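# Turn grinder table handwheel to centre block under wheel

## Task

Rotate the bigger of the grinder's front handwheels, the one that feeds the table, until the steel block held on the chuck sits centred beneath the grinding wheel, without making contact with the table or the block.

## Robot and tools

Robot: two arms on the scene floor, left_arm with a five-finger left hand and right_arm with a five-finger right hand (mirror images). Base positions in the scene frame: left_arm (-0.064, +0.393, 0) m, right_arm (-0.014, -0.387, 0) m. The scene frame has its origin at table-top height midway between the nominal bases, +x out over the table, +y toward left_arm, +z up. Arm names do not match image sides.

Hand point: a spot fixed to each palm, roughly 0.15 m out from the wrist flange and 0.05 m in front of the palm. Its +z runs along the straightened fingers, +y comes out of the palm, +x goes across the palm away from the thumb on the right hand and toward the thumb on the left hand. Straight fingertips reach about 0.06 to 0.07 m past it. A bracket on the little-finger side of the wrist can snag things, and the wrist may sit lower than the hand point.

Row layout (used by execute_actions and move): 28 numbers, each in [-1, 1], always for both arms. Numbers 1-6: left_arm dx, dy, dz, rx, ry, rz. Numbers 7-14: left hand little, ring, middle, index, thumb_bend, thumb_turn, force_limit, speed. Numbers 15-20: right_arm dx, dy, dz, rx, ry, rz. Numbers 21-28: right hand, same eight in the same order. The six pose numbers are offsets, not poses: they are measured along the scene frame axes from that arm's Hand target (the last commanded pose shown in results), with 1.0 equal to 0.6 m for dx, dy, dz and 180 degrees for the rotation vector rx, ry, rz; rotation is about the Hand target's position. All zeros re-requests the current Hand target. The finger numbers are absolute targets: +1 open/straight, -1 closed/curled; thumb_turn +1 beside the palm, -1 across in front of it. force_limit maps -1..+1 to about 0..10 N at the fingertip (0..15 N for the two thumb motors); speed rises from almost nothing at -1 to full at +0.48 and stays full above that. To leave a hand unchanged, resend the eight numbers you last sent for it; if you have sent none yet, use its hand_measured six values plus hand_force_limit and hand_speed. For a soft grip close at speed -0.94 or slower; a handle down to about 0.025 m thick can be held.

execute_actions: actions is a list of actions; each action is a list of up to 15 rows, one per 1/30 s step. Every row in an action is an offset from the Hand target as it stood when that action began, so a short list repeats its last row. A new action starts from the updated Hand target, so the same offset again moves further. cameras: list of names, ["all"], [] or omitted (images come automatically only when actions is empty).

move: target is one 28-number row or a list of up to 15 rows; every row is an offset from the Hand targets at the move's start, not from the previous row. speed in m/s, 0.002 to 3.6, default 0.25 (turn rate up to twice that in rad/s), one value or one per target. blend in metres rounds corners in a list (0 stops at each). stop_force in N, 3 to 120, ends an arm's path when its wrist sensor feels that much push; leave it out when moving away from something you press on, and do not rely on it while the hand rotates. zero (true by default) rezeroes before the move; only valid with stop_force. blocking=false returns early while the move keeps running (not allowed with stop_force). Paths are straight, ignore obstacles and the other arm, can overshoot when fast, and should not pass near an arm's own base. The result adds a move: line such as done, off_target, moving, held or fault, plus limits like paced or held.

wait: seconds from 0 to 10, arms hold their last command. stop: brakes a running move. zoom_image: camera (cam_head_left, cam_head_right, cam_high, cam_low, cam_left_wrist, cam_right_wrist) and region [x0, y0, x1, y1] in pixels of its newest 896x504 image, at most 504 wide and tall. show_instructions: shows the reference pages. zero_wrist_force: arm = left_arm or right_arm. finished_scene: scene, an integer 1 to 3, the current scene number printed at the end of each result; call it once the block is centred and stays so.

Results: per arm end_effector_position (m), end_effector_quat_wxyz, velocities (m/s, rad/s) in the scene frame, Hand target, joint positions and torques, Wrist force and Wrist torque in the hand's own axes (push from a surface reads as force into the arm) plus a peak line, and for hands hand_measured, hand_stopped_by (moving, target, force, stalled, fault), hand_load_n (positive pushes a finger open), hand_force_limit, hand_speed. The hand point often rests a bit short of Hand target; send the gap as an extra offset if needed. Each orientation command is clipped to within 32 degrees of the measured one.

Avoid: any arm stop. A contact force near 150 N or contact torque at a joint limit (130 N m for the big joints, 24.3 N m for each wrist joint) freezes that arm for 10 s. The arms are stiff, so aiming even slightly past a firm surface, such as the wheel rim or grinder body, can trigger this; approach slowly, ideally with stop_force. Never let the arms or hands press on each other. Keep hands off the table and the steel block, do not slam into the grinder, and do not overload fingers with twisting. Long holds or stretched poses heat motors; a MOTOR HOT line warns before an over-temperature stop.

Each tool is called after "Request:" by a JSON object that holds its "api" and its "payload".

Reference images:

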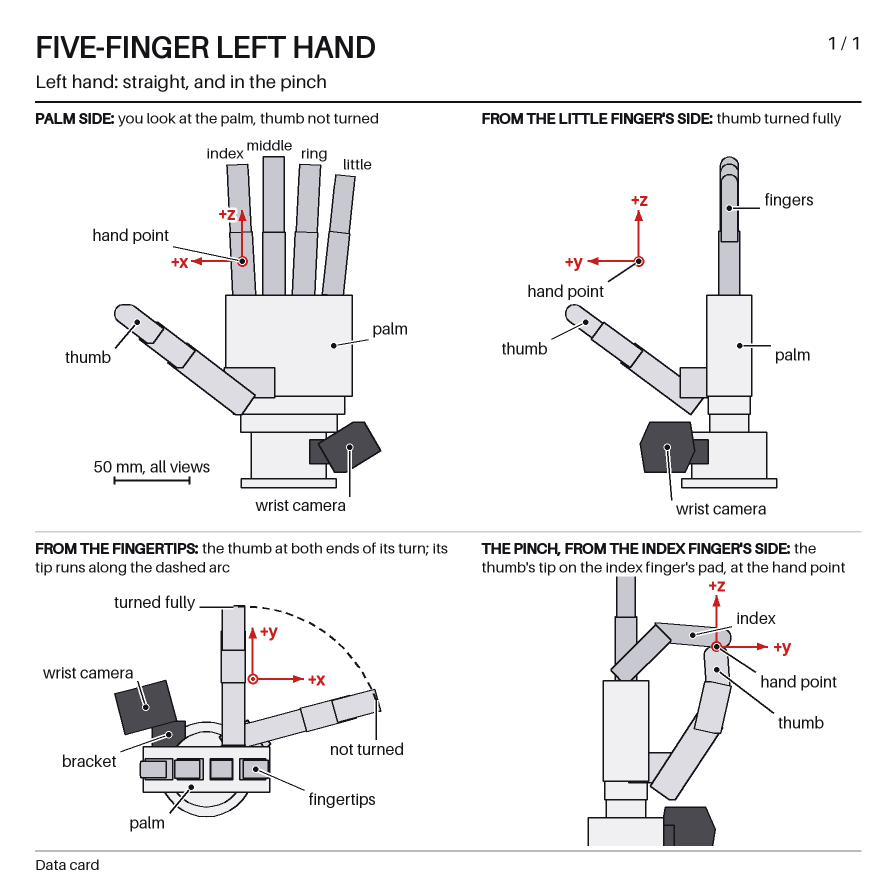

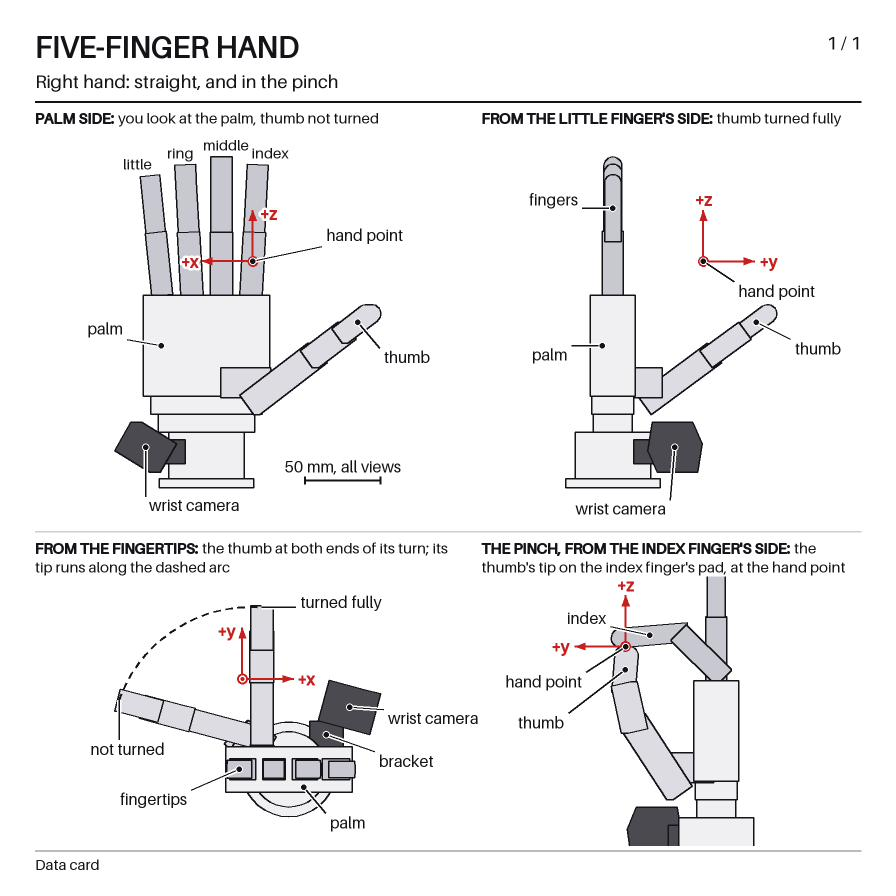

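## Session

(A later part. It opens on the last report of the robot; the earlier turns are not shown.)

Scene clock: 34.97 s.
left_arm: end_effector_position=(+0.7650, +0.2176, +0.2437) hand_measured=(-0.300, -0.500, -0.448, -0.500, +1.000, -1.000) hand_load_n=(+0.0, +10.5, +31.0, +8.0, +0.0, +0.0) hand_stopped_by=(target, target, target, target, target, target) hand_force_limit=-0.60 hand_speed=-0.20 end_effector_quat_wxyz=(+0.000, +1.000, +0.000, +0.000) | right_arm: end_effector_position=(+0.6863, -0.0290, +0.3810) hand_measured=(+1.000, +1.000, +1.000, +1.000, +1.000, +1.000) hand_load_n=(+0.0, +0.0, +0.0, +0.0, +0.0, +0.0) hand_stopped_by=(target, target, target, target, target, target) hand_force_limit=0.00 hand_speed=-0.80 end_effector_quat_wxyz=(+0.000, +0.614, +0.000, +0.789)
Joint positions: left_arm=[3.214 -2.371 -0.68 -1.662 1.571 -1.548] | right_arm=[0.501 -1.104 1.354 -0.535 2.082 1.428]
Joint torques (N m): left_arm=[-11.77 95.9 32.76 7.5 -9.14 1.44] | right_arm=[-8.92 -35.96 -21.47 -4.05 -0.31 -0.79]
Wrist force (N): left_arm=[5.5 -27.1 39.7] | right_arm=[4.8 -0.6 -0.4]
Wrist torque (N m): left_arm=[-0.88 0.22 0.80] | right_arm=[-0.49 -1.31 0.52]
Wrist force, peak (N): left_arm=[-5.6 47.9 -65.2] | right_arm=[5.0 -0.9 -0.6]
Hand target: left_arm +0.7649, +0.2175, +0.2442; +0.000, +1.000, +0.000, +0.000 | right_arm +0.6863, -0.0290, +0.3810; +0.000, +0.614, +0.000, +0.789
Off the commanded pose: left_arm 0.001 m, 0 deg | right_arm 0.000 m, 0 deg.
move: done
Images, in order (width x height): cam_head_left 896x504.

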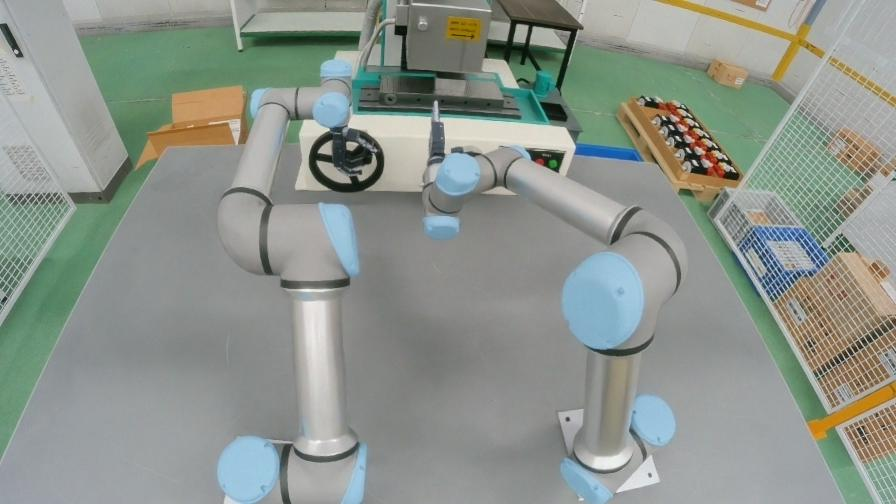

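Request:
{"api": "move", "payload": {"target": [0,0.003,-0.016,0,0,0,-0.3,-0.5,-0.5,-0.5,1,-1,-0.6,-0.2,0,0,0,0,0,0,1,1,1,1,1,1,0,-0.8], "speed": 0.1, "cameras": ["cam_head_left","cam_right_wrist"]}}

Request:
{"api": "zoom_image", "payload": {"camera": "cam_head_left", "region": [290, 110, 410, 220]}}

Request:
{"api": "zoom_image", "payload": {"camera": "cam_right_wrist", "region": [340, 130, 500, 240]}}

Scene clock: 36.53 s.
left_arm: end_effector_position=(+0.7649, +0.2191, +0.2349) hand_measured=(-0.300, -0.500, -0.448, -0.500, +1.000, -1.000) hand_load_n=(+0.0, +0.0, +0.0, +0.0, +10.5, +0.0) hand_stopped_by=(target, target, target, target, target, target) hand_force_limit=-0.60 hand_speed=-0.20 end_effector_quat_wxyz=(+0.000, +1.000, +0.000, +0.000) end_effector_velocity=(+0.000, +0.002, -0.001) end_effector_angular_velocity=(+0.002, +0.005, +0.002) | right_arm: end_effector_position=(+0.6863, -0.0290, +0.3810) hand_measured=(+1.000, +1.000, +1.000, +1.000, +1.000, +1.000) hand_load_n=(+0.0, +0.0, +0.0, +0.0, +0.0, +0.0) hand_stopped_by=(target, target, target, target, target, target) hand_force_limit=0.00 hand_speed=-0.80 end_effector_quat_wxyz=(+0.000, +0.614, +0.000, +0.789)
Joint positions: left_arm=[3.216 -2.366 -0.711 -1.634 1.571 -1.545] | right_arm=[0.501 -1.104 1.354 -0.535 2.082 1.428]
Joint velocities: left_arm=[0.002 -0.002 0.002 -0.005 0.002 0] | right_arm=[within noise]
Joint torques (N m): left_arm=[41.79 -3.2 3.66 -5.34 13.78 -0.73] | right_arm=[-9.56 -35.93 -20 -3.97 -0.61 -0.84]
Wrist force (N): left_arm=[0.4 42.0 -53.5] | right_arm=[4.5 -0.6 -0.2]
Wrist torque (N m): left_arm=[0.56 -1.06 -0.35] | right_arm=[-0.51 -1.28 0.50]
Wrist force, peak (N): left_arm=[0.4 42.0 -53.5] | right_arm=[5.2 -0.5 -0.5]
Hand target: left_arm +0.7649, +0.2193, +0.2346; +0.000, +1.000, +0.000, +0.000 | right_arm +0.6863, -0.0290, +0.3810; +0.000, +0.614, +0.000, +0.789
Off the commanded pose: left_arm 0.000 m, 0 deg | right_arm 0.000 m, 0 deg.
move: done
Images, in order (width x height): cam_head_left 896x504, cam_right_wrist 896x504.

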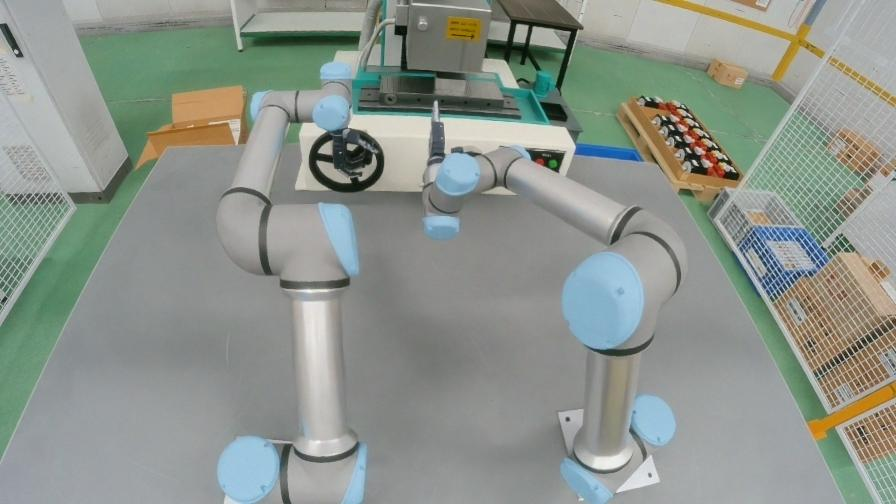

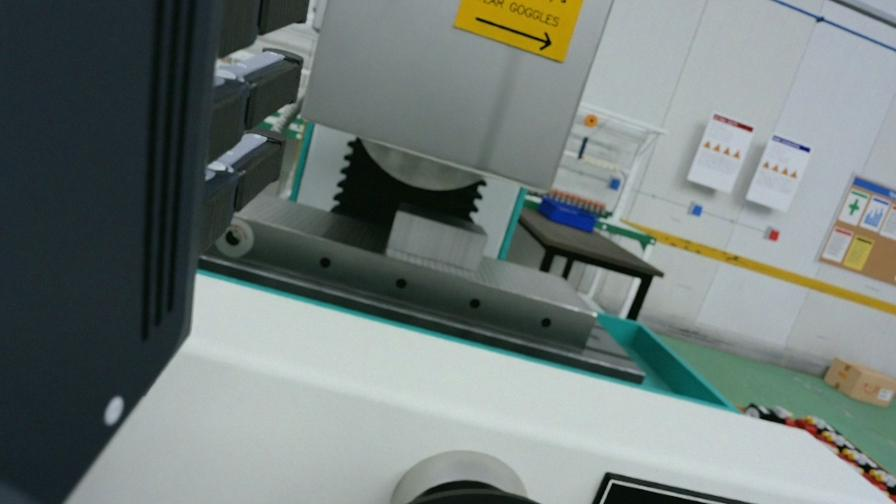

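Scaled by 4.200 from the camera's 896x504 image, which has a finer 1280x720 frame.

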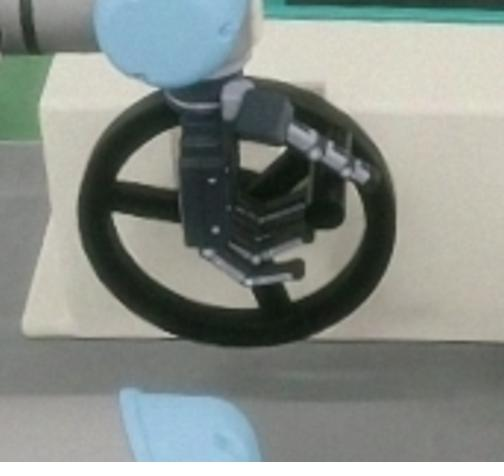

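Scaled by 3.150 from the camera's 896x504 image, which has a finer 1280x720 frame.

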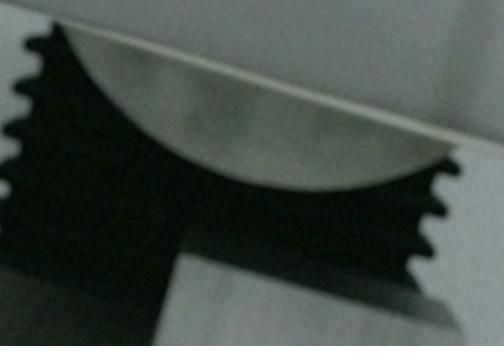

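Request:
{"api": "move", "payload": {"target": [[0,-0.0333,0.0067,0,0,0,-0.3,-0.5,-0.5,-0.5,1,-1,-0.6,-0.2,0,0,0,0,0,0,1,1,1,1,1,1,0,-0.8],[0,-0.0645,0.0123,-0.1222,0,0,-0.3,-0.5,-0.5,-0.5,1,-1,-0.6,-0.2,0,0,0,0,0,0,1,1,1,1,1,1,0,-0.8]], "speed": 0.15, "cameras": ["cam_head_left"]}}

Request:
{"api": "zoom_image", "payload": {"camera": "cam_head_left", "region": [290, 110, 410, 220]}}

Scene clock: 39.43 s.
left_arm: end_effector_position=(+0.7649, +0.1807, +0.2419) hand_measured=(-0.300, -0.500, -0.448, -0.500, +1.000, -1.000) hand_load_n=(+0.0, +0.0, +0.0, +0.5, +0.0, +0.0) hand_stopped_by=(target, target, target, target, target, target) hand_force_limit=-0.60 hand_speed=-0.20 end_effector_quat_wxyz=(+0.191, +0.982, +0.000, +0.000) | right_arm: end_effector_position=(+0.6863, -0.0290, +0.3810) hand_measured=(+1.000, +1.000, +1.000, +1.000, +1.000, +1.000) hand_load_n=(+0.0, +0.0, +0.0, +0.0, +0.0, +0.0) hand_stopped_by=(target, target, target, target, target, target) hand_force_limit=0.00 hand_speed=-0.80 end_effector_quat_wxyz=(+0.000, +0.614, +0.000, +0.789)
Joint positions: left_arm=[3.28 -2.346 -0.824 -1.579 1.189 -1.475] | right_arm=[0.501 -1.104 1.354 -0.535 2.082 1.428]
Joint torques (N m): left_arm=[-9.64 57.31 32.1 0.52 -2.14 -0.91] | right_arm=[-8.7 -36.54 -17.18 -4.08 -0.81 -1.2]
Wrist force (N): left_arm=[2.7 -1.5 3.1] | right_arm=[4.7 -0.6 -0.1]
Wrist torque (N m): left_arm=[-0.52 -0.27 0.18] | right_arm=[-0.49 -1.31 0.52]
Wrist force, peak (N): left_arm=[-0.1 45.2 -59.2] | right_arm=[5.1 -1.1 -0.5]
Hand target: left_arm +0.7649, +0.1806, +0.2419; +0.191, +0.982, +0.000, +0.000 | right_arm +0.6863, -0.0290, +0.3810; +0.000, +0.614, +0.000, +0.789
Off the commanded pose: left_arm 0.000 m, 0 deg | right_arm 0.000 m, 0 deg.
move: done
Images, in order (width x height): cam_head_left 896x504.

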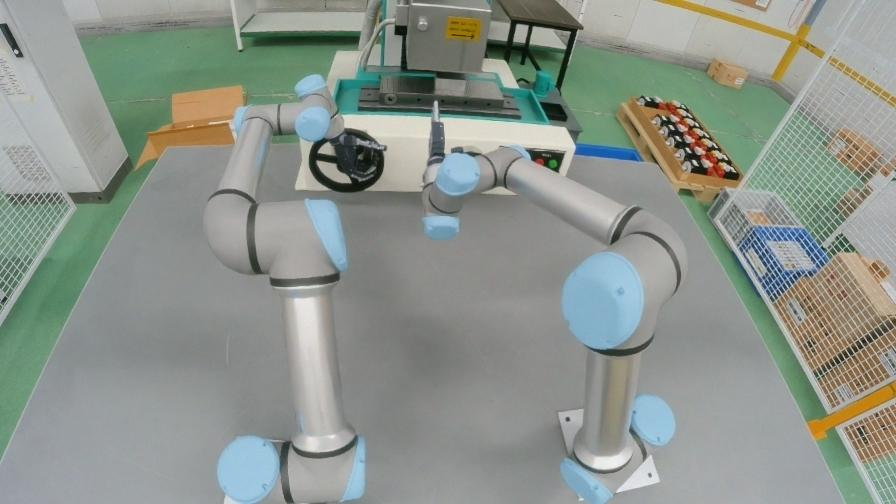

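Scaled by 4.200 from the camera's 896x504 image, which has a finer 1280x720 frame.

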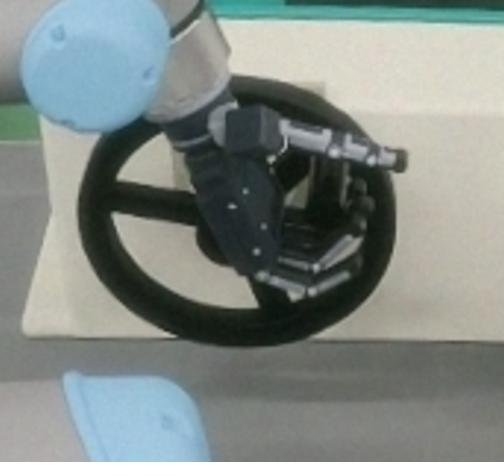

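Request:
{"api": "move", "payload": {"target": [[0,-0.015,0.0173,-0.1278,0,0,-0.3,-0.5,-0.5,-0.5,1,-1,-0.6,-0.2,0,0,0,0,0,0,1,1,1,1,1,1,0,-0.8],[0,0.0048,0.0343,-0.1444,0,0,-0.3,-0.5,-0.5,-0.5,1,-1,-0.6,-0.2,0,0,0,0,0,0,1,1,1,1,1,1,0,-0.8],[0,0.029,0.05,-0.1667,0,0,-0.3,-0.5,-0.5,-0.5,1,-1,-0.6,-0.2,0,0,0,0,0,0,1,1,1,1,1,1,0,-0.8]], "speed": [0.15,0.08,0.08], "blend": 0.005, "cameras": ["cam_head_left"]}}

Request:
{"api": "zoom_image", "payload": {"camera": "cam_head_left", "region": [290, 110, 410, 220]}}

Scene clock: 42.43 s.
left_arm: end_effector_position=(+0.7650, +0.1981, +0.2719) hand_measured=(-0.300, -0.500, -0.448, -0.498, +1.000, -1.000) hand_load_n=(+0.5, +6.0, +0.0, +6.5, +0.0, +0.0) hand_stopped_by=(target, target, target, target, target, target) hand_force_limit=-0.60 hand_speed=-0.20 end_effector_quat_wxyz=(+0.438, +0.899, +0.000, +0.000) | right_arm: end_effector_position=(+0.6863, -0.0290, +0.3810) hand_measured=(+1.000, +1.000, +1.000, +1.000, +1.000, +1.000) hand_load_n=(+0.0, +0.0, +0.0, +0.0, +0.0, +0.0) hand_stopped_by=(target, target, target, target, target, target) hand_force_limit=0.00 hand_speed=-0.80 end_effector_quat_wxyz=(+0.000, +0.614, +0.000, +0.789)
Joint positions: left_arm=[3.409 -2.365 -0.917 -1.699 0.693 -1.226] | right_arm=[0.501 -1.104 1.354 -0.535 2.082 1.428]
Joint torques (N m): left_arm=[-0.49 57.92 18.57 3.93 0.35 -1.46] | right_arm=[-8.47 -35.24 -16.56 -4.01 -0.97 -1.53]
Wrist force (N): left_arm=[-1.0 4.7 10.6] | right_arm=[5.0 -0.2 -0.4]
Wrist torque (N m): left_arm=[-0.35 0.06 0.02] | right_arm=[-0.42 -1.35 0.55]
Wrist force, peak (N): left_arm=[7.1 12.1 26.1] | right_arm=[5.1 -0.7 -0.2]
Hand target: left_arm +0.7649, +0.1980, +0.2719; +0.438, +0.899, +0.000, +0.000 | right_arm +0.6863, -0.0290, +0.3810; +0.000, +0.614, +0.000, +0.789
Off the commanded pose: left_arm 0.000 m, 0 deg | right_arm 0.000 m, 0 deg.
move: done
Images, in order (width x height): cam_head_left 896x504.

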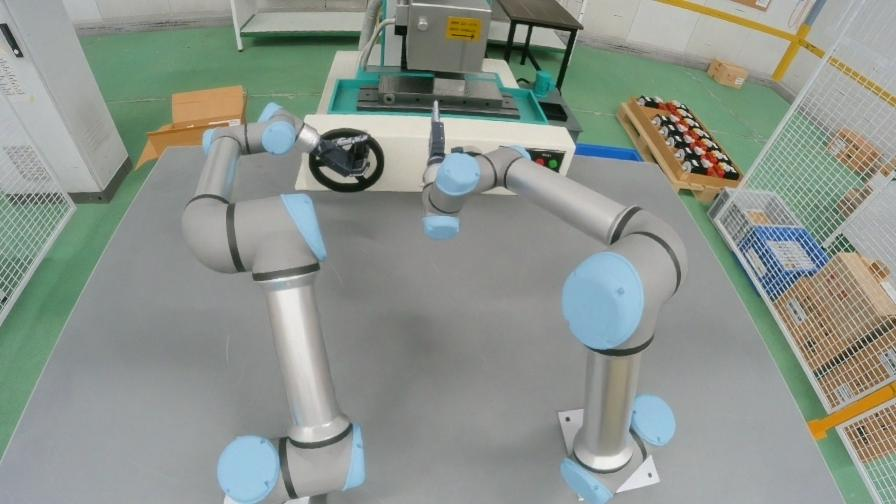

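Scaled by 4.200 from the camera's 896x504 image, which has a finer 1280x720 frame.

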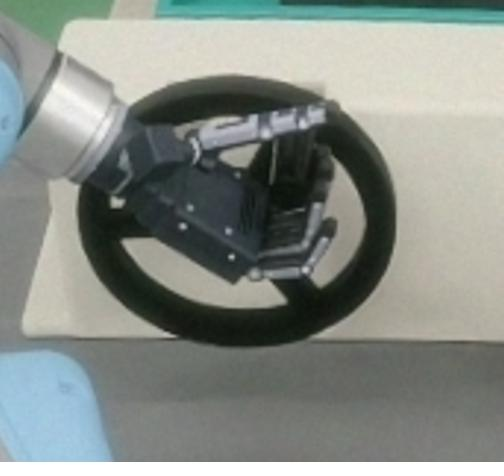

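Request:
{"api": "move", "payload": {"target": [[0,0.026,0.0112,-0.0222,0,0,-0.3,-0.5,-0.5,-0.5,1,-1,-0.6,-0.2,0,0,0,0,0,0,1,1,1,1,1,1,0,-0.8],[0,0.0532,0.0173,-0.0444,0,0,-0.3,-0.5,-0.5,-0.5,1,-1,-0.6,-0.2,0,0,0,0,0,0,1,1,1,1,1,1,0,-0.8],[0,0.0645,0.017,-0.0444,0,0,-0.3,-0.5,-0.5,-0.5,1,-1,-0.6,-0.2,0,0,0,0,0,0,1,1,1,1,1,1,0,-0.8],[0,0.0792,-0.0087,0.1222,0,0,-0.3,-0.5,-0.5,-0.5,1,-1,-0.6,-0.2,0,0,0,0,0,0,1,1,1,1,1,1,0,-0.8]], "speed": [0.08,0.08,0.08,0.2], "blend": 0.003, "cameras": ["cam_head_left"]}}

Request:
{"api": "zoom_image", "payload": {"camera": "cam_head_left", "region": [290, 110, 410, 220]}}

Scene clock: 46.03 s.
left_arm: end_effector_position=(+0.7649, +0.2454, +0.2669) hand_measured=(-0.300, -0.500, -0.448, -0.500, +1.000, -1.000) hand_load_n=(+0.0, +0.0, +0.0, +0.0, +0.0, +0.0) hand_stopped_by=(target, target, target, target, target, target) hand_force_limit=-0.60 hand_speed=-0.20 end_effector_quat_wxyz=(+0.259, +0.966, +0.000, +0.000) | right_arm: end_effector_position=(+0.6863, -0.0290, +0.3810) hand_measured=(+1.000, +1.000, +1.000, +1.000, +1.000, +1.000) hand_load_n=(+0.0, +0.0, +0.0, +0.0, +0.0, +0.0) hand_stopped_by=(target, target, target, target, target, target) hand_force_limit=0.00 hand_speed=-0.80 end_effector_quat_wxyz=(+0.000, +0.614, +0.000, +0.789)
Joint positions: left_arm=[3.397 -2.341 -0.806 -1.682 1.059 -1.334] | right_arm=[0.501 -1.104 1.354 -0.535 2.082 1.428]
Joint torques (N m): left_arm=[7.96 45.16 13.75 0.73 0.58 0.03] | right_arm=[-8.38 -36.2 -13.56 -3.96 -1.19 -1.47]
Wrist force (N): left_arm=[2.7 -1.8 3.0] | right_arm=[4.6 -0.6 -0.5]
Wrist torque (N m): left_arm=[-0.58 -0.24 0.12] | right_arm=[-0.47 -1.29 0.51]
Wrist force, peak (N): left_arm=[6.4 11.2 21.2] | right_arm=[5.1 -0.8 -0.4]
Hand target: left_arm +0.7649, +0.2455, +0.2667; +0.259, +0.966, +0.000, +0.000 | right_arm +0.6863, -0.0290, +0.3810; +0.000, +0.614, +0.000, +0.789
Off the commanded pose: left_arm 0.000 m, 0 deg | right_arm 0.000 m, 0 deg.
move: done
Images, in order (width x height): cam_head_left 896x504.

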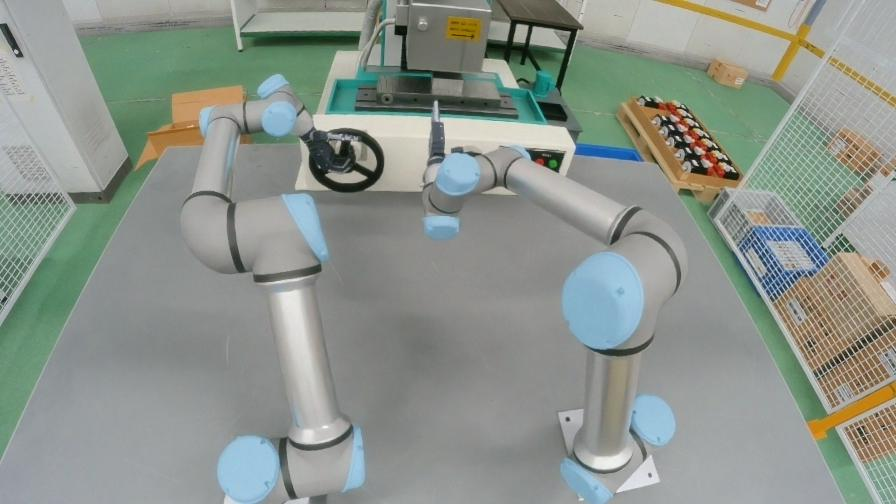

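Scaled by 4.200 from the camera's 896x504 image, which has a finer 1280x720 frame.

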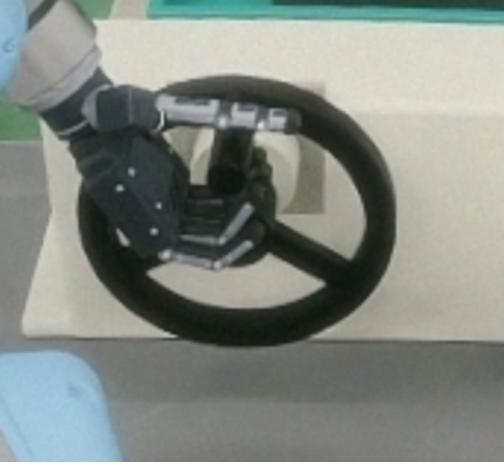

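Request:
{"api": "move", "payload": {"target": [[0,0.0258,-0.0180,0.1667,0,0,-0.3,-0.5,-0.5,-0.5,1,-1,-0.6,-0.2,0,0,0,0,0,0,1,1,1,1,1,1,0,-0.8],[0,0.0258,-0.0180,0.1667,0,0,-0.3,-0.5,-0.5,-0.5,-0.98,-1,-0.6,-0.2,0,0,0,0,0,0,1,1,1,1,1,1,0,-0.8]], "speed": 0.2, "cameras": ["cam_head_left"]}}

Request:
{"api": "zoom_image", "payload": {"camera": "cam_head_left", "region": [290, 110, 410, 220]}}

Scene clock: 48.50 s.
left_arm: end_effector_position=(+0.7649, +0.2610, +0.2560) hand_measured=(-0.300, -0.500, -0.448, -0.500, +0.818, -1.000) hand_load_n=(+0.0, +0.0, +0.0, +0.0, +4.5, +0.5) hand_stopped_by=(target, target, target, target, force, target) hand_force_limit=-0.60 hand_speed=-0.20 end_effector_quat_wxyz=(+0.000, +1.000, +0.000, +0.000) | right_arm: end_effector_position=(+0.6863, -0.0290, +0.3810) hand_measured=(+1.000, +1.000, +1.000, +1.000, +1.000, +1.000) hand_load_n=(+0.0, +0.0, +0.0, +0.0, +0.0, +0.0) hand_stopped_by=(target, target, target, target, target, target) hand_force_limit=0.00 hand_speed=-0.80 end_effector_quat_wxyz=(+0.000, +0.614, +0.000, +0.789)
Joint positions: left_arm=[3.269 -2.356 -0.676 -1.681 1.571 -1.493] | right_arm=[0.501 -1.104 1.354 -0.535 2.082 1.428]
Joint torques (N m): left_arm=[11.03 49.61 12.87 1.22 1.44 -0.25] | right_arm=[-8.76 -36.5 -13.39 -3.98 -1.27 -1.31]
Wrist force (N): left_arm=[2.3 5.5 -5.3] | right_arm=[4.7 -0.8 -0.2]
Wrist torque (N m): left_arm=[0.00 -0.36 0.06] | right_arm=[-0.52 -1.30 0.51]
Wrist force, peak (N): left_arm=[1.9 6.8 -6.5] | right_arm=[5.2 -0.6 -0.7]
Hand target: left_arm +0.7649, +0.2610, +0.2559; +0.000, +1.000, +0.000, +0.000 | right_arm +0.6863, -0.0290, +0.3810; +0.000, +0.614, +0.000, +0.789
Off the commanded pose: left_arm 0.000 m, 0 deg | right_arm 0.000 m, 0 deg.
move: done
Images, in order (width x height): cam_head_left 896x504.

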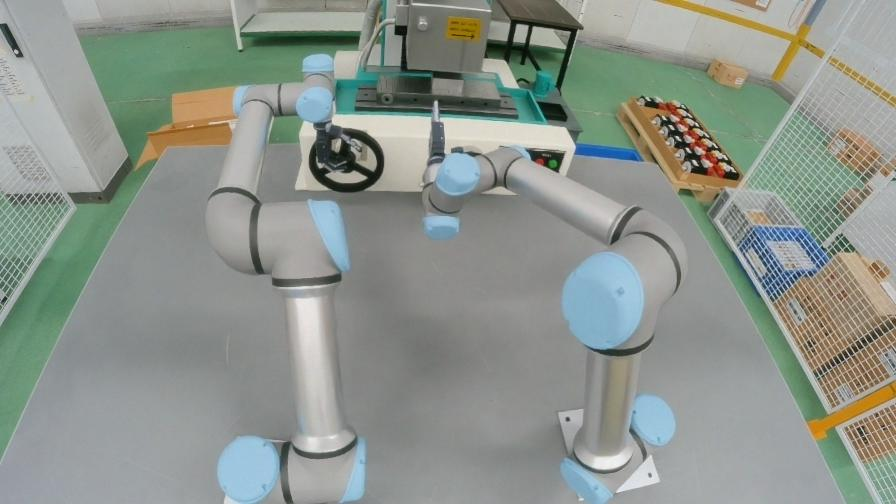

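Scaled by 4.200 from the camera's 896x504 image, which has a finer 1280x720 frame.

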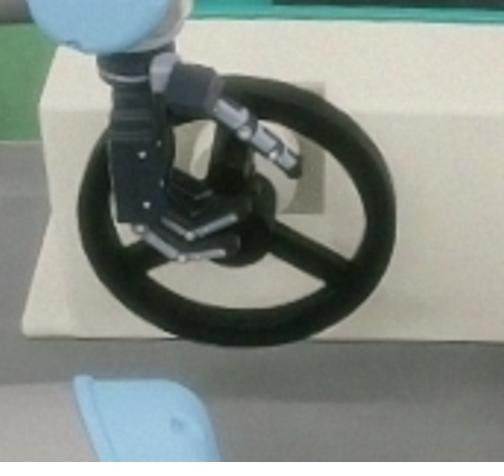

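Request:
{"api": "move", "payload": {"target": [[0,0.0412,-0.012,0,0,0,-0.3,-0.5,-0.5,-0.5,-0.98,-1,-0.6,-0.2,0,0,0,0,0,0,1,1,1,1,1,1,0,-0.8],[0,0.0825,-0.0282,0,0,0,-0.3,-0.5,-0.5,-0.5,-0.98,-1,-0.6,-0.2,0,0,0,0,0,0,1,1,1,1,1,1,0,-0.8],[0,0.118,-0.0538,0,0,0,-0.3,-0.5,-0.5,-0.5,-0.98,-1,-0.6,-0.2,0,0,0,0,0,0,1,1,1,1,1,1,0,-0.8],[0,0.1453,-0.0873,0,0,0,-0.3,-0.5,-0.5,-0.5,-0.98,-1,-0.6,-0.2,0,0,0,0,0,0,1,1,1,1,1,1,0,-0.8],[0,0.1625,-0.1265,0,0,0,-0.3,-0.5,-0.5,-0.5,-0.98,-1,-0.6,-0.2,0,0,0,0,0,0,1,1,1,1,1,1,0,-0.8]], "speed": 0.1, "blend": 0.01, "cameras": ["cam_head_left","cam_right_wrist"]}}

Request:
{"api": "zoom_image", "payload": {"camera": "cam_head_left", "region": [290, 110, 410, 220]}}

Request:
{"api": "zoom_image", "payload": {"camera": "cam_right_wrist", "region": [340, 130, 500, 240]}}

Scene clock: 50.53 s.
left_arm: end_effector_position=(+0.7649, +0.3586, +0.1799) hand_measured=(-0.300, -0.500, -0.448, -0.500, +0.816, -1.000) hand_load_n=(+0.0, +0.0, +0.0, +0.0, +0.0, +0.0) hand_stopped_by=(target, target, target, target, force, target) hand_force_limit=-0.60 hand_speed=-0.20 end_effector_quat_wxyz=(+0.000, +1.000, +0.000, +0.000) | right_arm: end_effector_position=(+0.6863, -0.0290, +0.3810) hand_measured=(+1.000, +1.000, +1.000, +1.000, +1.000, +1.000) hand_load_n=(+0.0, +0.0, +0.0, +0.0, +0.0, +0.0) hand_stopped_by=(target, target, target, target, target, target) hand_force_limit=0.00 hand_speed=-0.80 end_effector_quat_wxyz=(+0.000, +0.614, +0.000, +0.789)
Joint positions: left_arm=[3.392 -2.344 -0.89 -1.478 1.571 -1.37] | right_arm=[0.501 -1.104 1.354 -0.535 2.082 1.428]
Joint torques (N m): left_arm=[-9.43 63.4 26.54 3.2 -1.21 -1.35] | right_arm=[-9.75 -35.73 -13.2 -4.03 -1.23 -1.37]
Wrist force (N): left_arm=[3.5 -3.4 2.6] | right_arm=[4.6 -0.4 -0.4]
Wrist torque (N m): left_arm=[-0.68 -0.41 0.24] | right_arm=[-0.45 -1.29 0.51]
Wrist force, peak (N): left_arm=[-1.2 32.7 -40.0] | right_arm=[5.1 -0.5 0.1]
Hand target: left_arm +0.7649, +0.3585, +0.1800; +0.000, +1.000, +0.000, +0.000 | right_arm +0.6863, -0.0290, +0.3810; +0.000, +0.614, +0.000, +0.789
Off the commanded pose: left_arm 0.000 m, 0 deg | right_arm 0.000 m, 0 deg.
move: done
Images, in order (width x height): cam_head_left 896x504, cam_right_wrist 896x504.

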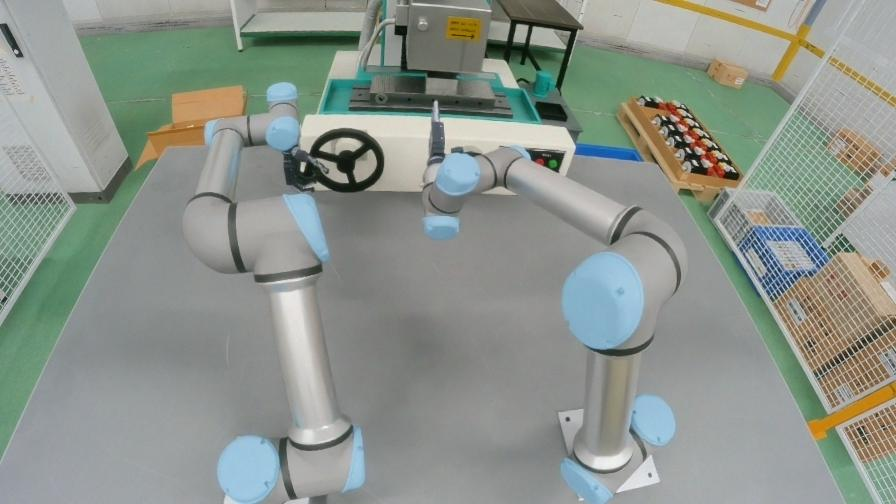

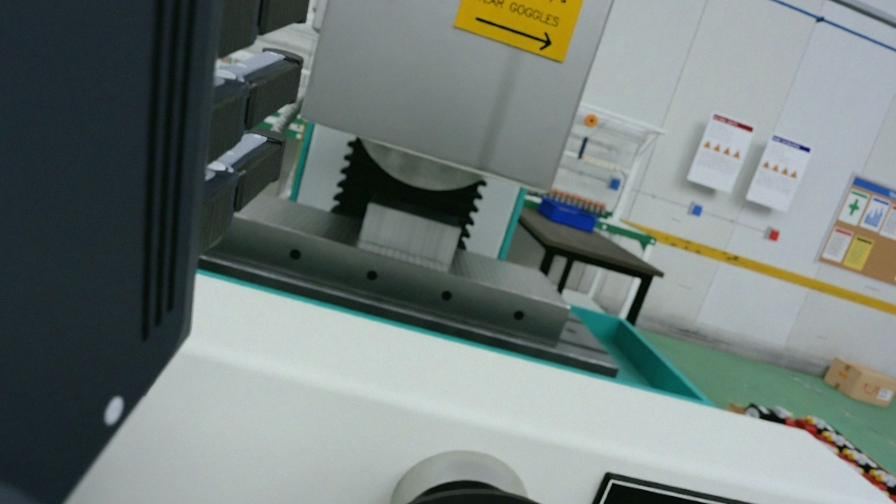

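Scaled by 4.200 from the camera's 896x504 image, which has a finer 1280x720 frame.

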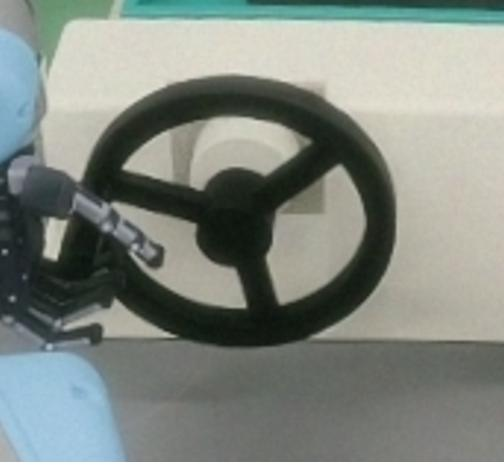

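Scaled by 3.150 from the camera's 896x504 image, which has a finer 1280x720 frame.

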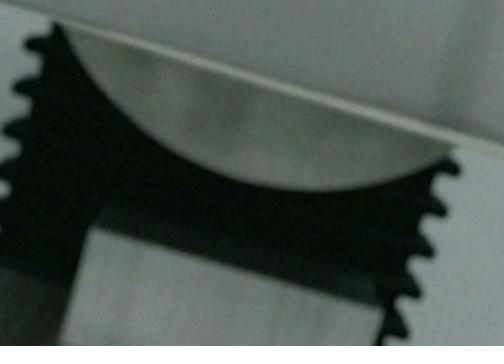

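Request:
{"api": "move", "payload": {"target": [[0,0.0057,-0.036,0,0,0,-0.3,-0.5,-0.5,-0.5,-0.98,-1,-0.6,-0.2,0,0,0,0,0,0,1,1,1,1,1,1,0,-0.8],[0,0.0032,-0.0697,0,0,0,-0.3,-0.5,-0.5,-0.5,-0.98,-1,-0.6,-0.2,0,0,0,0,0,0,1,1,1,1,1,1,0,-0.8]], "speed": 0.08, "blend": 0.01, "cameras": ["cam_head_left","cam_right_wrist"]}}

Request:
{"api": "zoom_image", "payload": {"camera": "cam_head_left", "region": [270, 110, 390, 220]}}

Request:
{"api": "zoom_image", "payload": {"camera": "cam_right_wrist", "region": [340, 130, 500, 240]}}

Scene clock: 51.80 s.
left_arm: end_effector_position=(+0.7649, +0.3604, +0.1380) hand_measured=(-0.300, -0.500, -0.448, -0.500, +0.816, -1.000) hand_load_n=(+0.0, +0.0, +0.0, +0.0, +0.5, +0.0) hand_stopped_by=(target, target, target, target, force, target) hand_force_limit=-0.60 hand_speed=-0.20 end_effector_quat_wxyz=(+0.000, +1.000, +0.000, +0.000) | right_arm: end_effector_position=(+0.6863, -0.0290, +0.3810) hand_measured=(+1.000, +1.000, +1.000, +1.000, +1.000, +1.000) hand_load_n=(+0.0, +0.0, +0.0, +0.0, +0.0, +0.0) hand_stopped_by=(target, target, target, target, target, target) hand_force_limit=0.00 hand_speed=-0.80 end_effector_quat_wxyz=(+0.000, +0.614, +0.000, +0.789)
Joint positions: left_arm=[3.394 -2.362 -0.967 -1.384 1.571 -1.368] | right_arm=[0.501 -1.104 1.354 -0.535 2.082 1.428]
Joint torques (N m): left_arm=[-5.79 63.04 30.54 2.79 0.63 0.13] | right_arm=[-8.99 -36.5 -13.4 -4.05 -1 -1.44]
Wrist force (N): left_arm=[2.4 -2.1 2.1] | right_arm=[4.7 -0.4 -0.6]
Wrist torque (N m): left_arm=[-0.61 -0.21 0.29] | right_arm=[-0.44 -1.29 0.52]
Wrist force, peak (N): left_arm=[0.1 16.7 -18.2] | right_arm=[5.2 -0.6 -0.5]
Hand target: left_arm +0.7649, +0.3604, +0.1382; +0.000, +1.000, +0.000, +0.000 | right_arm +0.6863, -0.0290, +0.3810; +0.000, +0.614, +0.000, +0.789
Off the commanded pose: left_arm 0.000 m, 0 deg | right_arm 0.000 m, 0 deg.
move: done
Images, in order (width x height): cam_head_left 896x504, cam_right_wrist 896x504.

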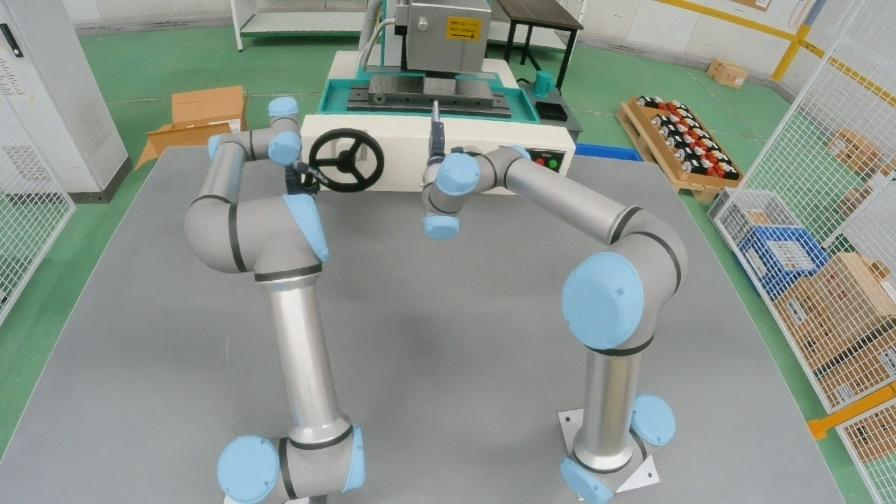

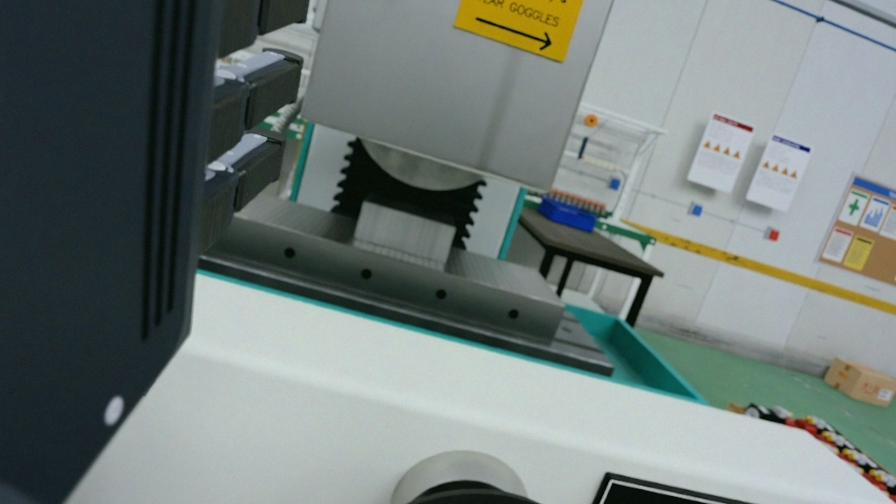

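Scaled by 4.200 from the camera's 896x504 image, which has a finer 1280x720 frame.

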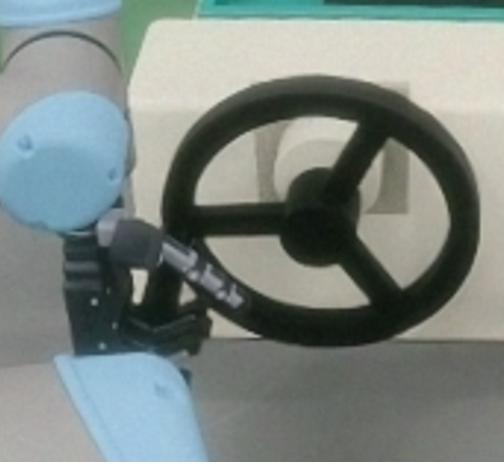

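Scaled by 3.150 from the camera's 896x504 image, which has a finer 1280x720 frame.

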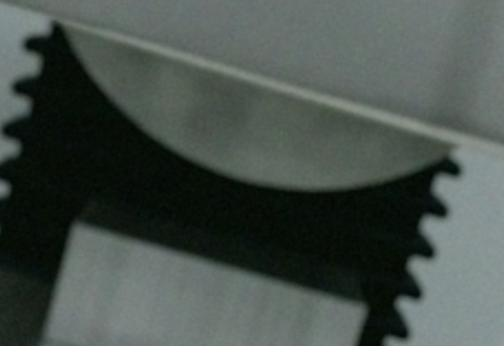

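Request:
{"api": "move", "payload": {"target": [[0,-0.0057,-0.022,0,0,0,-0.3,-0.5,-0.5,-0.5,-0.98,-1,-0.6,-0.2,0,0,0,0,0,0,1,1,1,1,1,1,0,-0.8],[0,-0.0135,-0.0403,0,0,0,-0.3,-0.5,-0.5,-0.5,-0.98,-1,-0.6,-0.2,0,0,0,0,0,0,1,1,1,1,1,1,0,-0.8]], "speed": 0.06, "blend": 0.01, "cameras": ["cam_head_left","cam_right_wrist","cam_low"]}}

Request:
{"api": "zoom_image", "payload": {"camera": "cam_right_wrist", "region": [340, 130, 500, 240]}}

Request:
{"api": "zoom_image", "payload": {"camera": "cam_right_wrist", "region": [350, 190, 390, 215]}}

Request:
{"api": "zoom_image", "payload": {"camera": "cam_right_wrist", "region": [430, 210, 480, 240]}}

Request:
{"api": "zoom_image", "payload": {"camera": "cam_low", "region": [535, 160, 595, 210]}}

Scene clock: 52.87 s.
left_arm: end_effector_position=(+0.7649, +0.3522, +0.1137) hand_measured=(-0.300, -0.500, -0.448, -0.500, +0.818, -1.000) hand_load_n=(+0.0, +0.0, +0.0, +0.0, +3.0, +2.5) hand_stopped_by=(target, target, target, target, force, target) hand_force_limit=-0.60 hand_speed=-0.20 end_effector_quat_wxyz=(+0.000, +1.000, +0.000, +0.000) | right_arm: end_effector_position=(+0.6863, -0.0290, +0.3810) hand_measured=(+1.000, +1.000, +1.000, +1.000, +1.000, +1.000) hand_load_n=(+0.0, +0.0, +0.0, +0.0, +0.0, +0.0) hand_stopped_by=(target, target, target, target, target, target) hand_force_limit=0.00 hand_speed=-0.80 end_effector_quat_wxyz=(+0.000, +0.614, +0.000, +0.789)
Joint positions: left_arm=[3.384 -2.375 -1.006 -1.332 1.571 -1.378] | right_arm=[0.501 -1.104 1.354 -0.535 2.082 1.428]
Joint torques (N m): left_arm=[16.29 56.12 27.73 -0.24 2.85 0.59] | right_arm=[-9.11 -37.28 -11.95 -4.03 -1.04 -1.46]
Wrist force (N): left_arm=[4.2 7.8 -5.0] | right_arm=[4.7 -0.5 -0.4]
Wrist torque (N m): left_arm=[0.31 -0.42 0.16] | right_arm=[-0.47 -1.31 0.53]
Wrist force, peak (N): left_arm=[-0.8 15.7 -18.7] | right_arm=[5.0 -0.4 -0.2]
Hand target: left_arm +0.7649, +0.3523, +0.1140; +0.000, +1.000, +0.000, +0.000 | right_arm +0.6863, -0.0290, +0.3810; +0.000, +0.614, +0.000, +0.789
Off the commanded pose: left_arm 0.000 m, 0 deg | right_arm 0.000 m, 0 deg.
move: done; blend cut to 0.006 m at target 1
Images, in order (width x height): cam_head_left 896x504, cam_low 896x504, cam_right_wrist 896x504.

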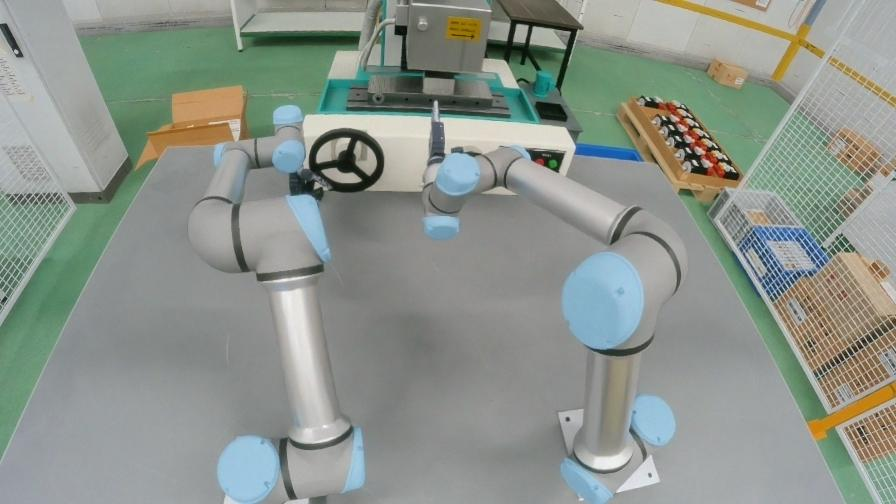

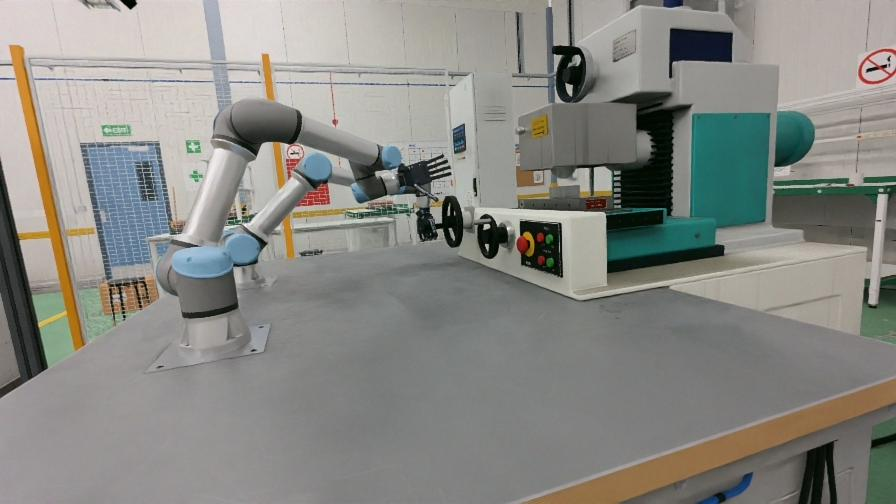

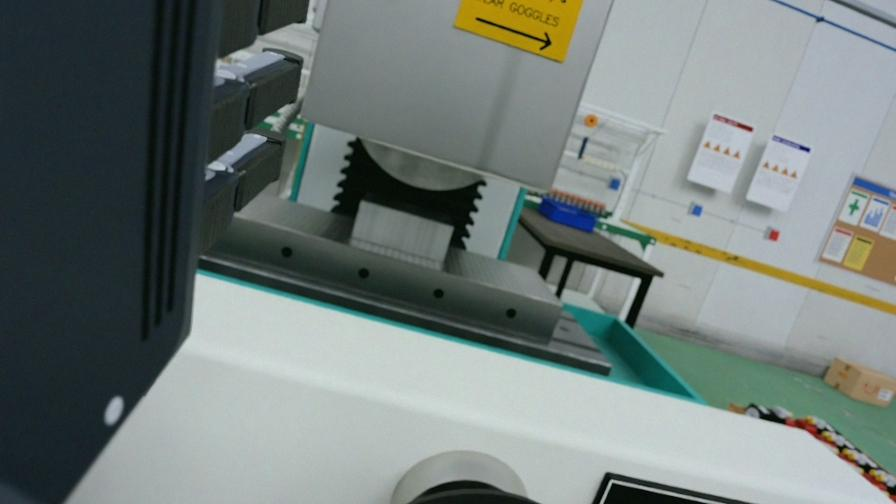

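Scaled by 3.150 from the camera's 896x504 image, which has a finer 1280x720 frame.

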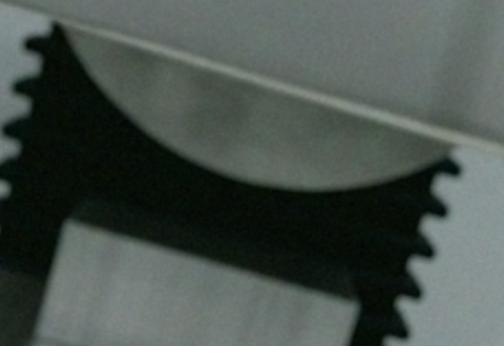

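Scaled by 12.600 from the camera's 896x504 image, which has a finer 1280x720 frame.

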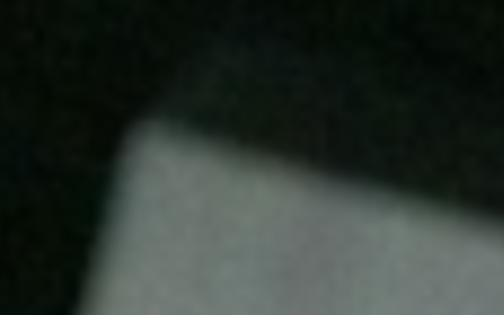

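Scaled by 10.080 from the camera's 896x504 image, which has a finer 1280x720 frame.

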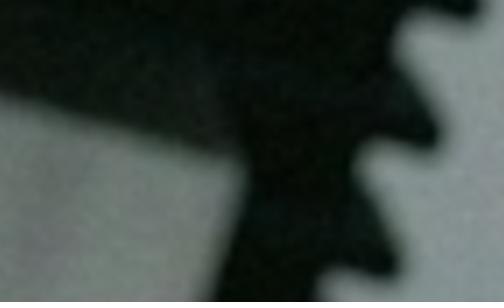

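Scaled by 8.400 from the camera's 896x504 image, which has a finer 1280x720 frame.

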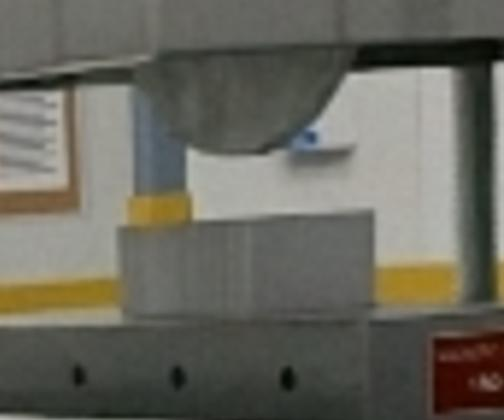

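Request:
{"api": "zoom_image", "payload": {"camera": "cam_right_wrist", "region": [345, 125, 385, 150]}}

Request:
{"api": "zoom_image", "payload": {"camera": "cam_right_wrist", "region": [465, 160, 505, 185]}}

Scaled by 12.600 from the camera's 896x504 image, which has a finer 1280x720 frame.

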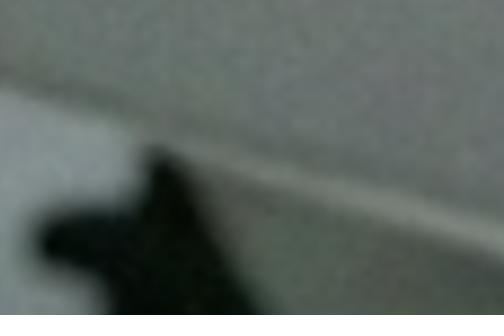

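Scaled by 12.600 from the camera's 896x504 image, which has a finer 1280x720 frame.

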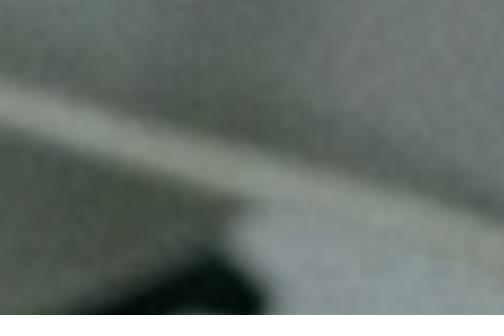

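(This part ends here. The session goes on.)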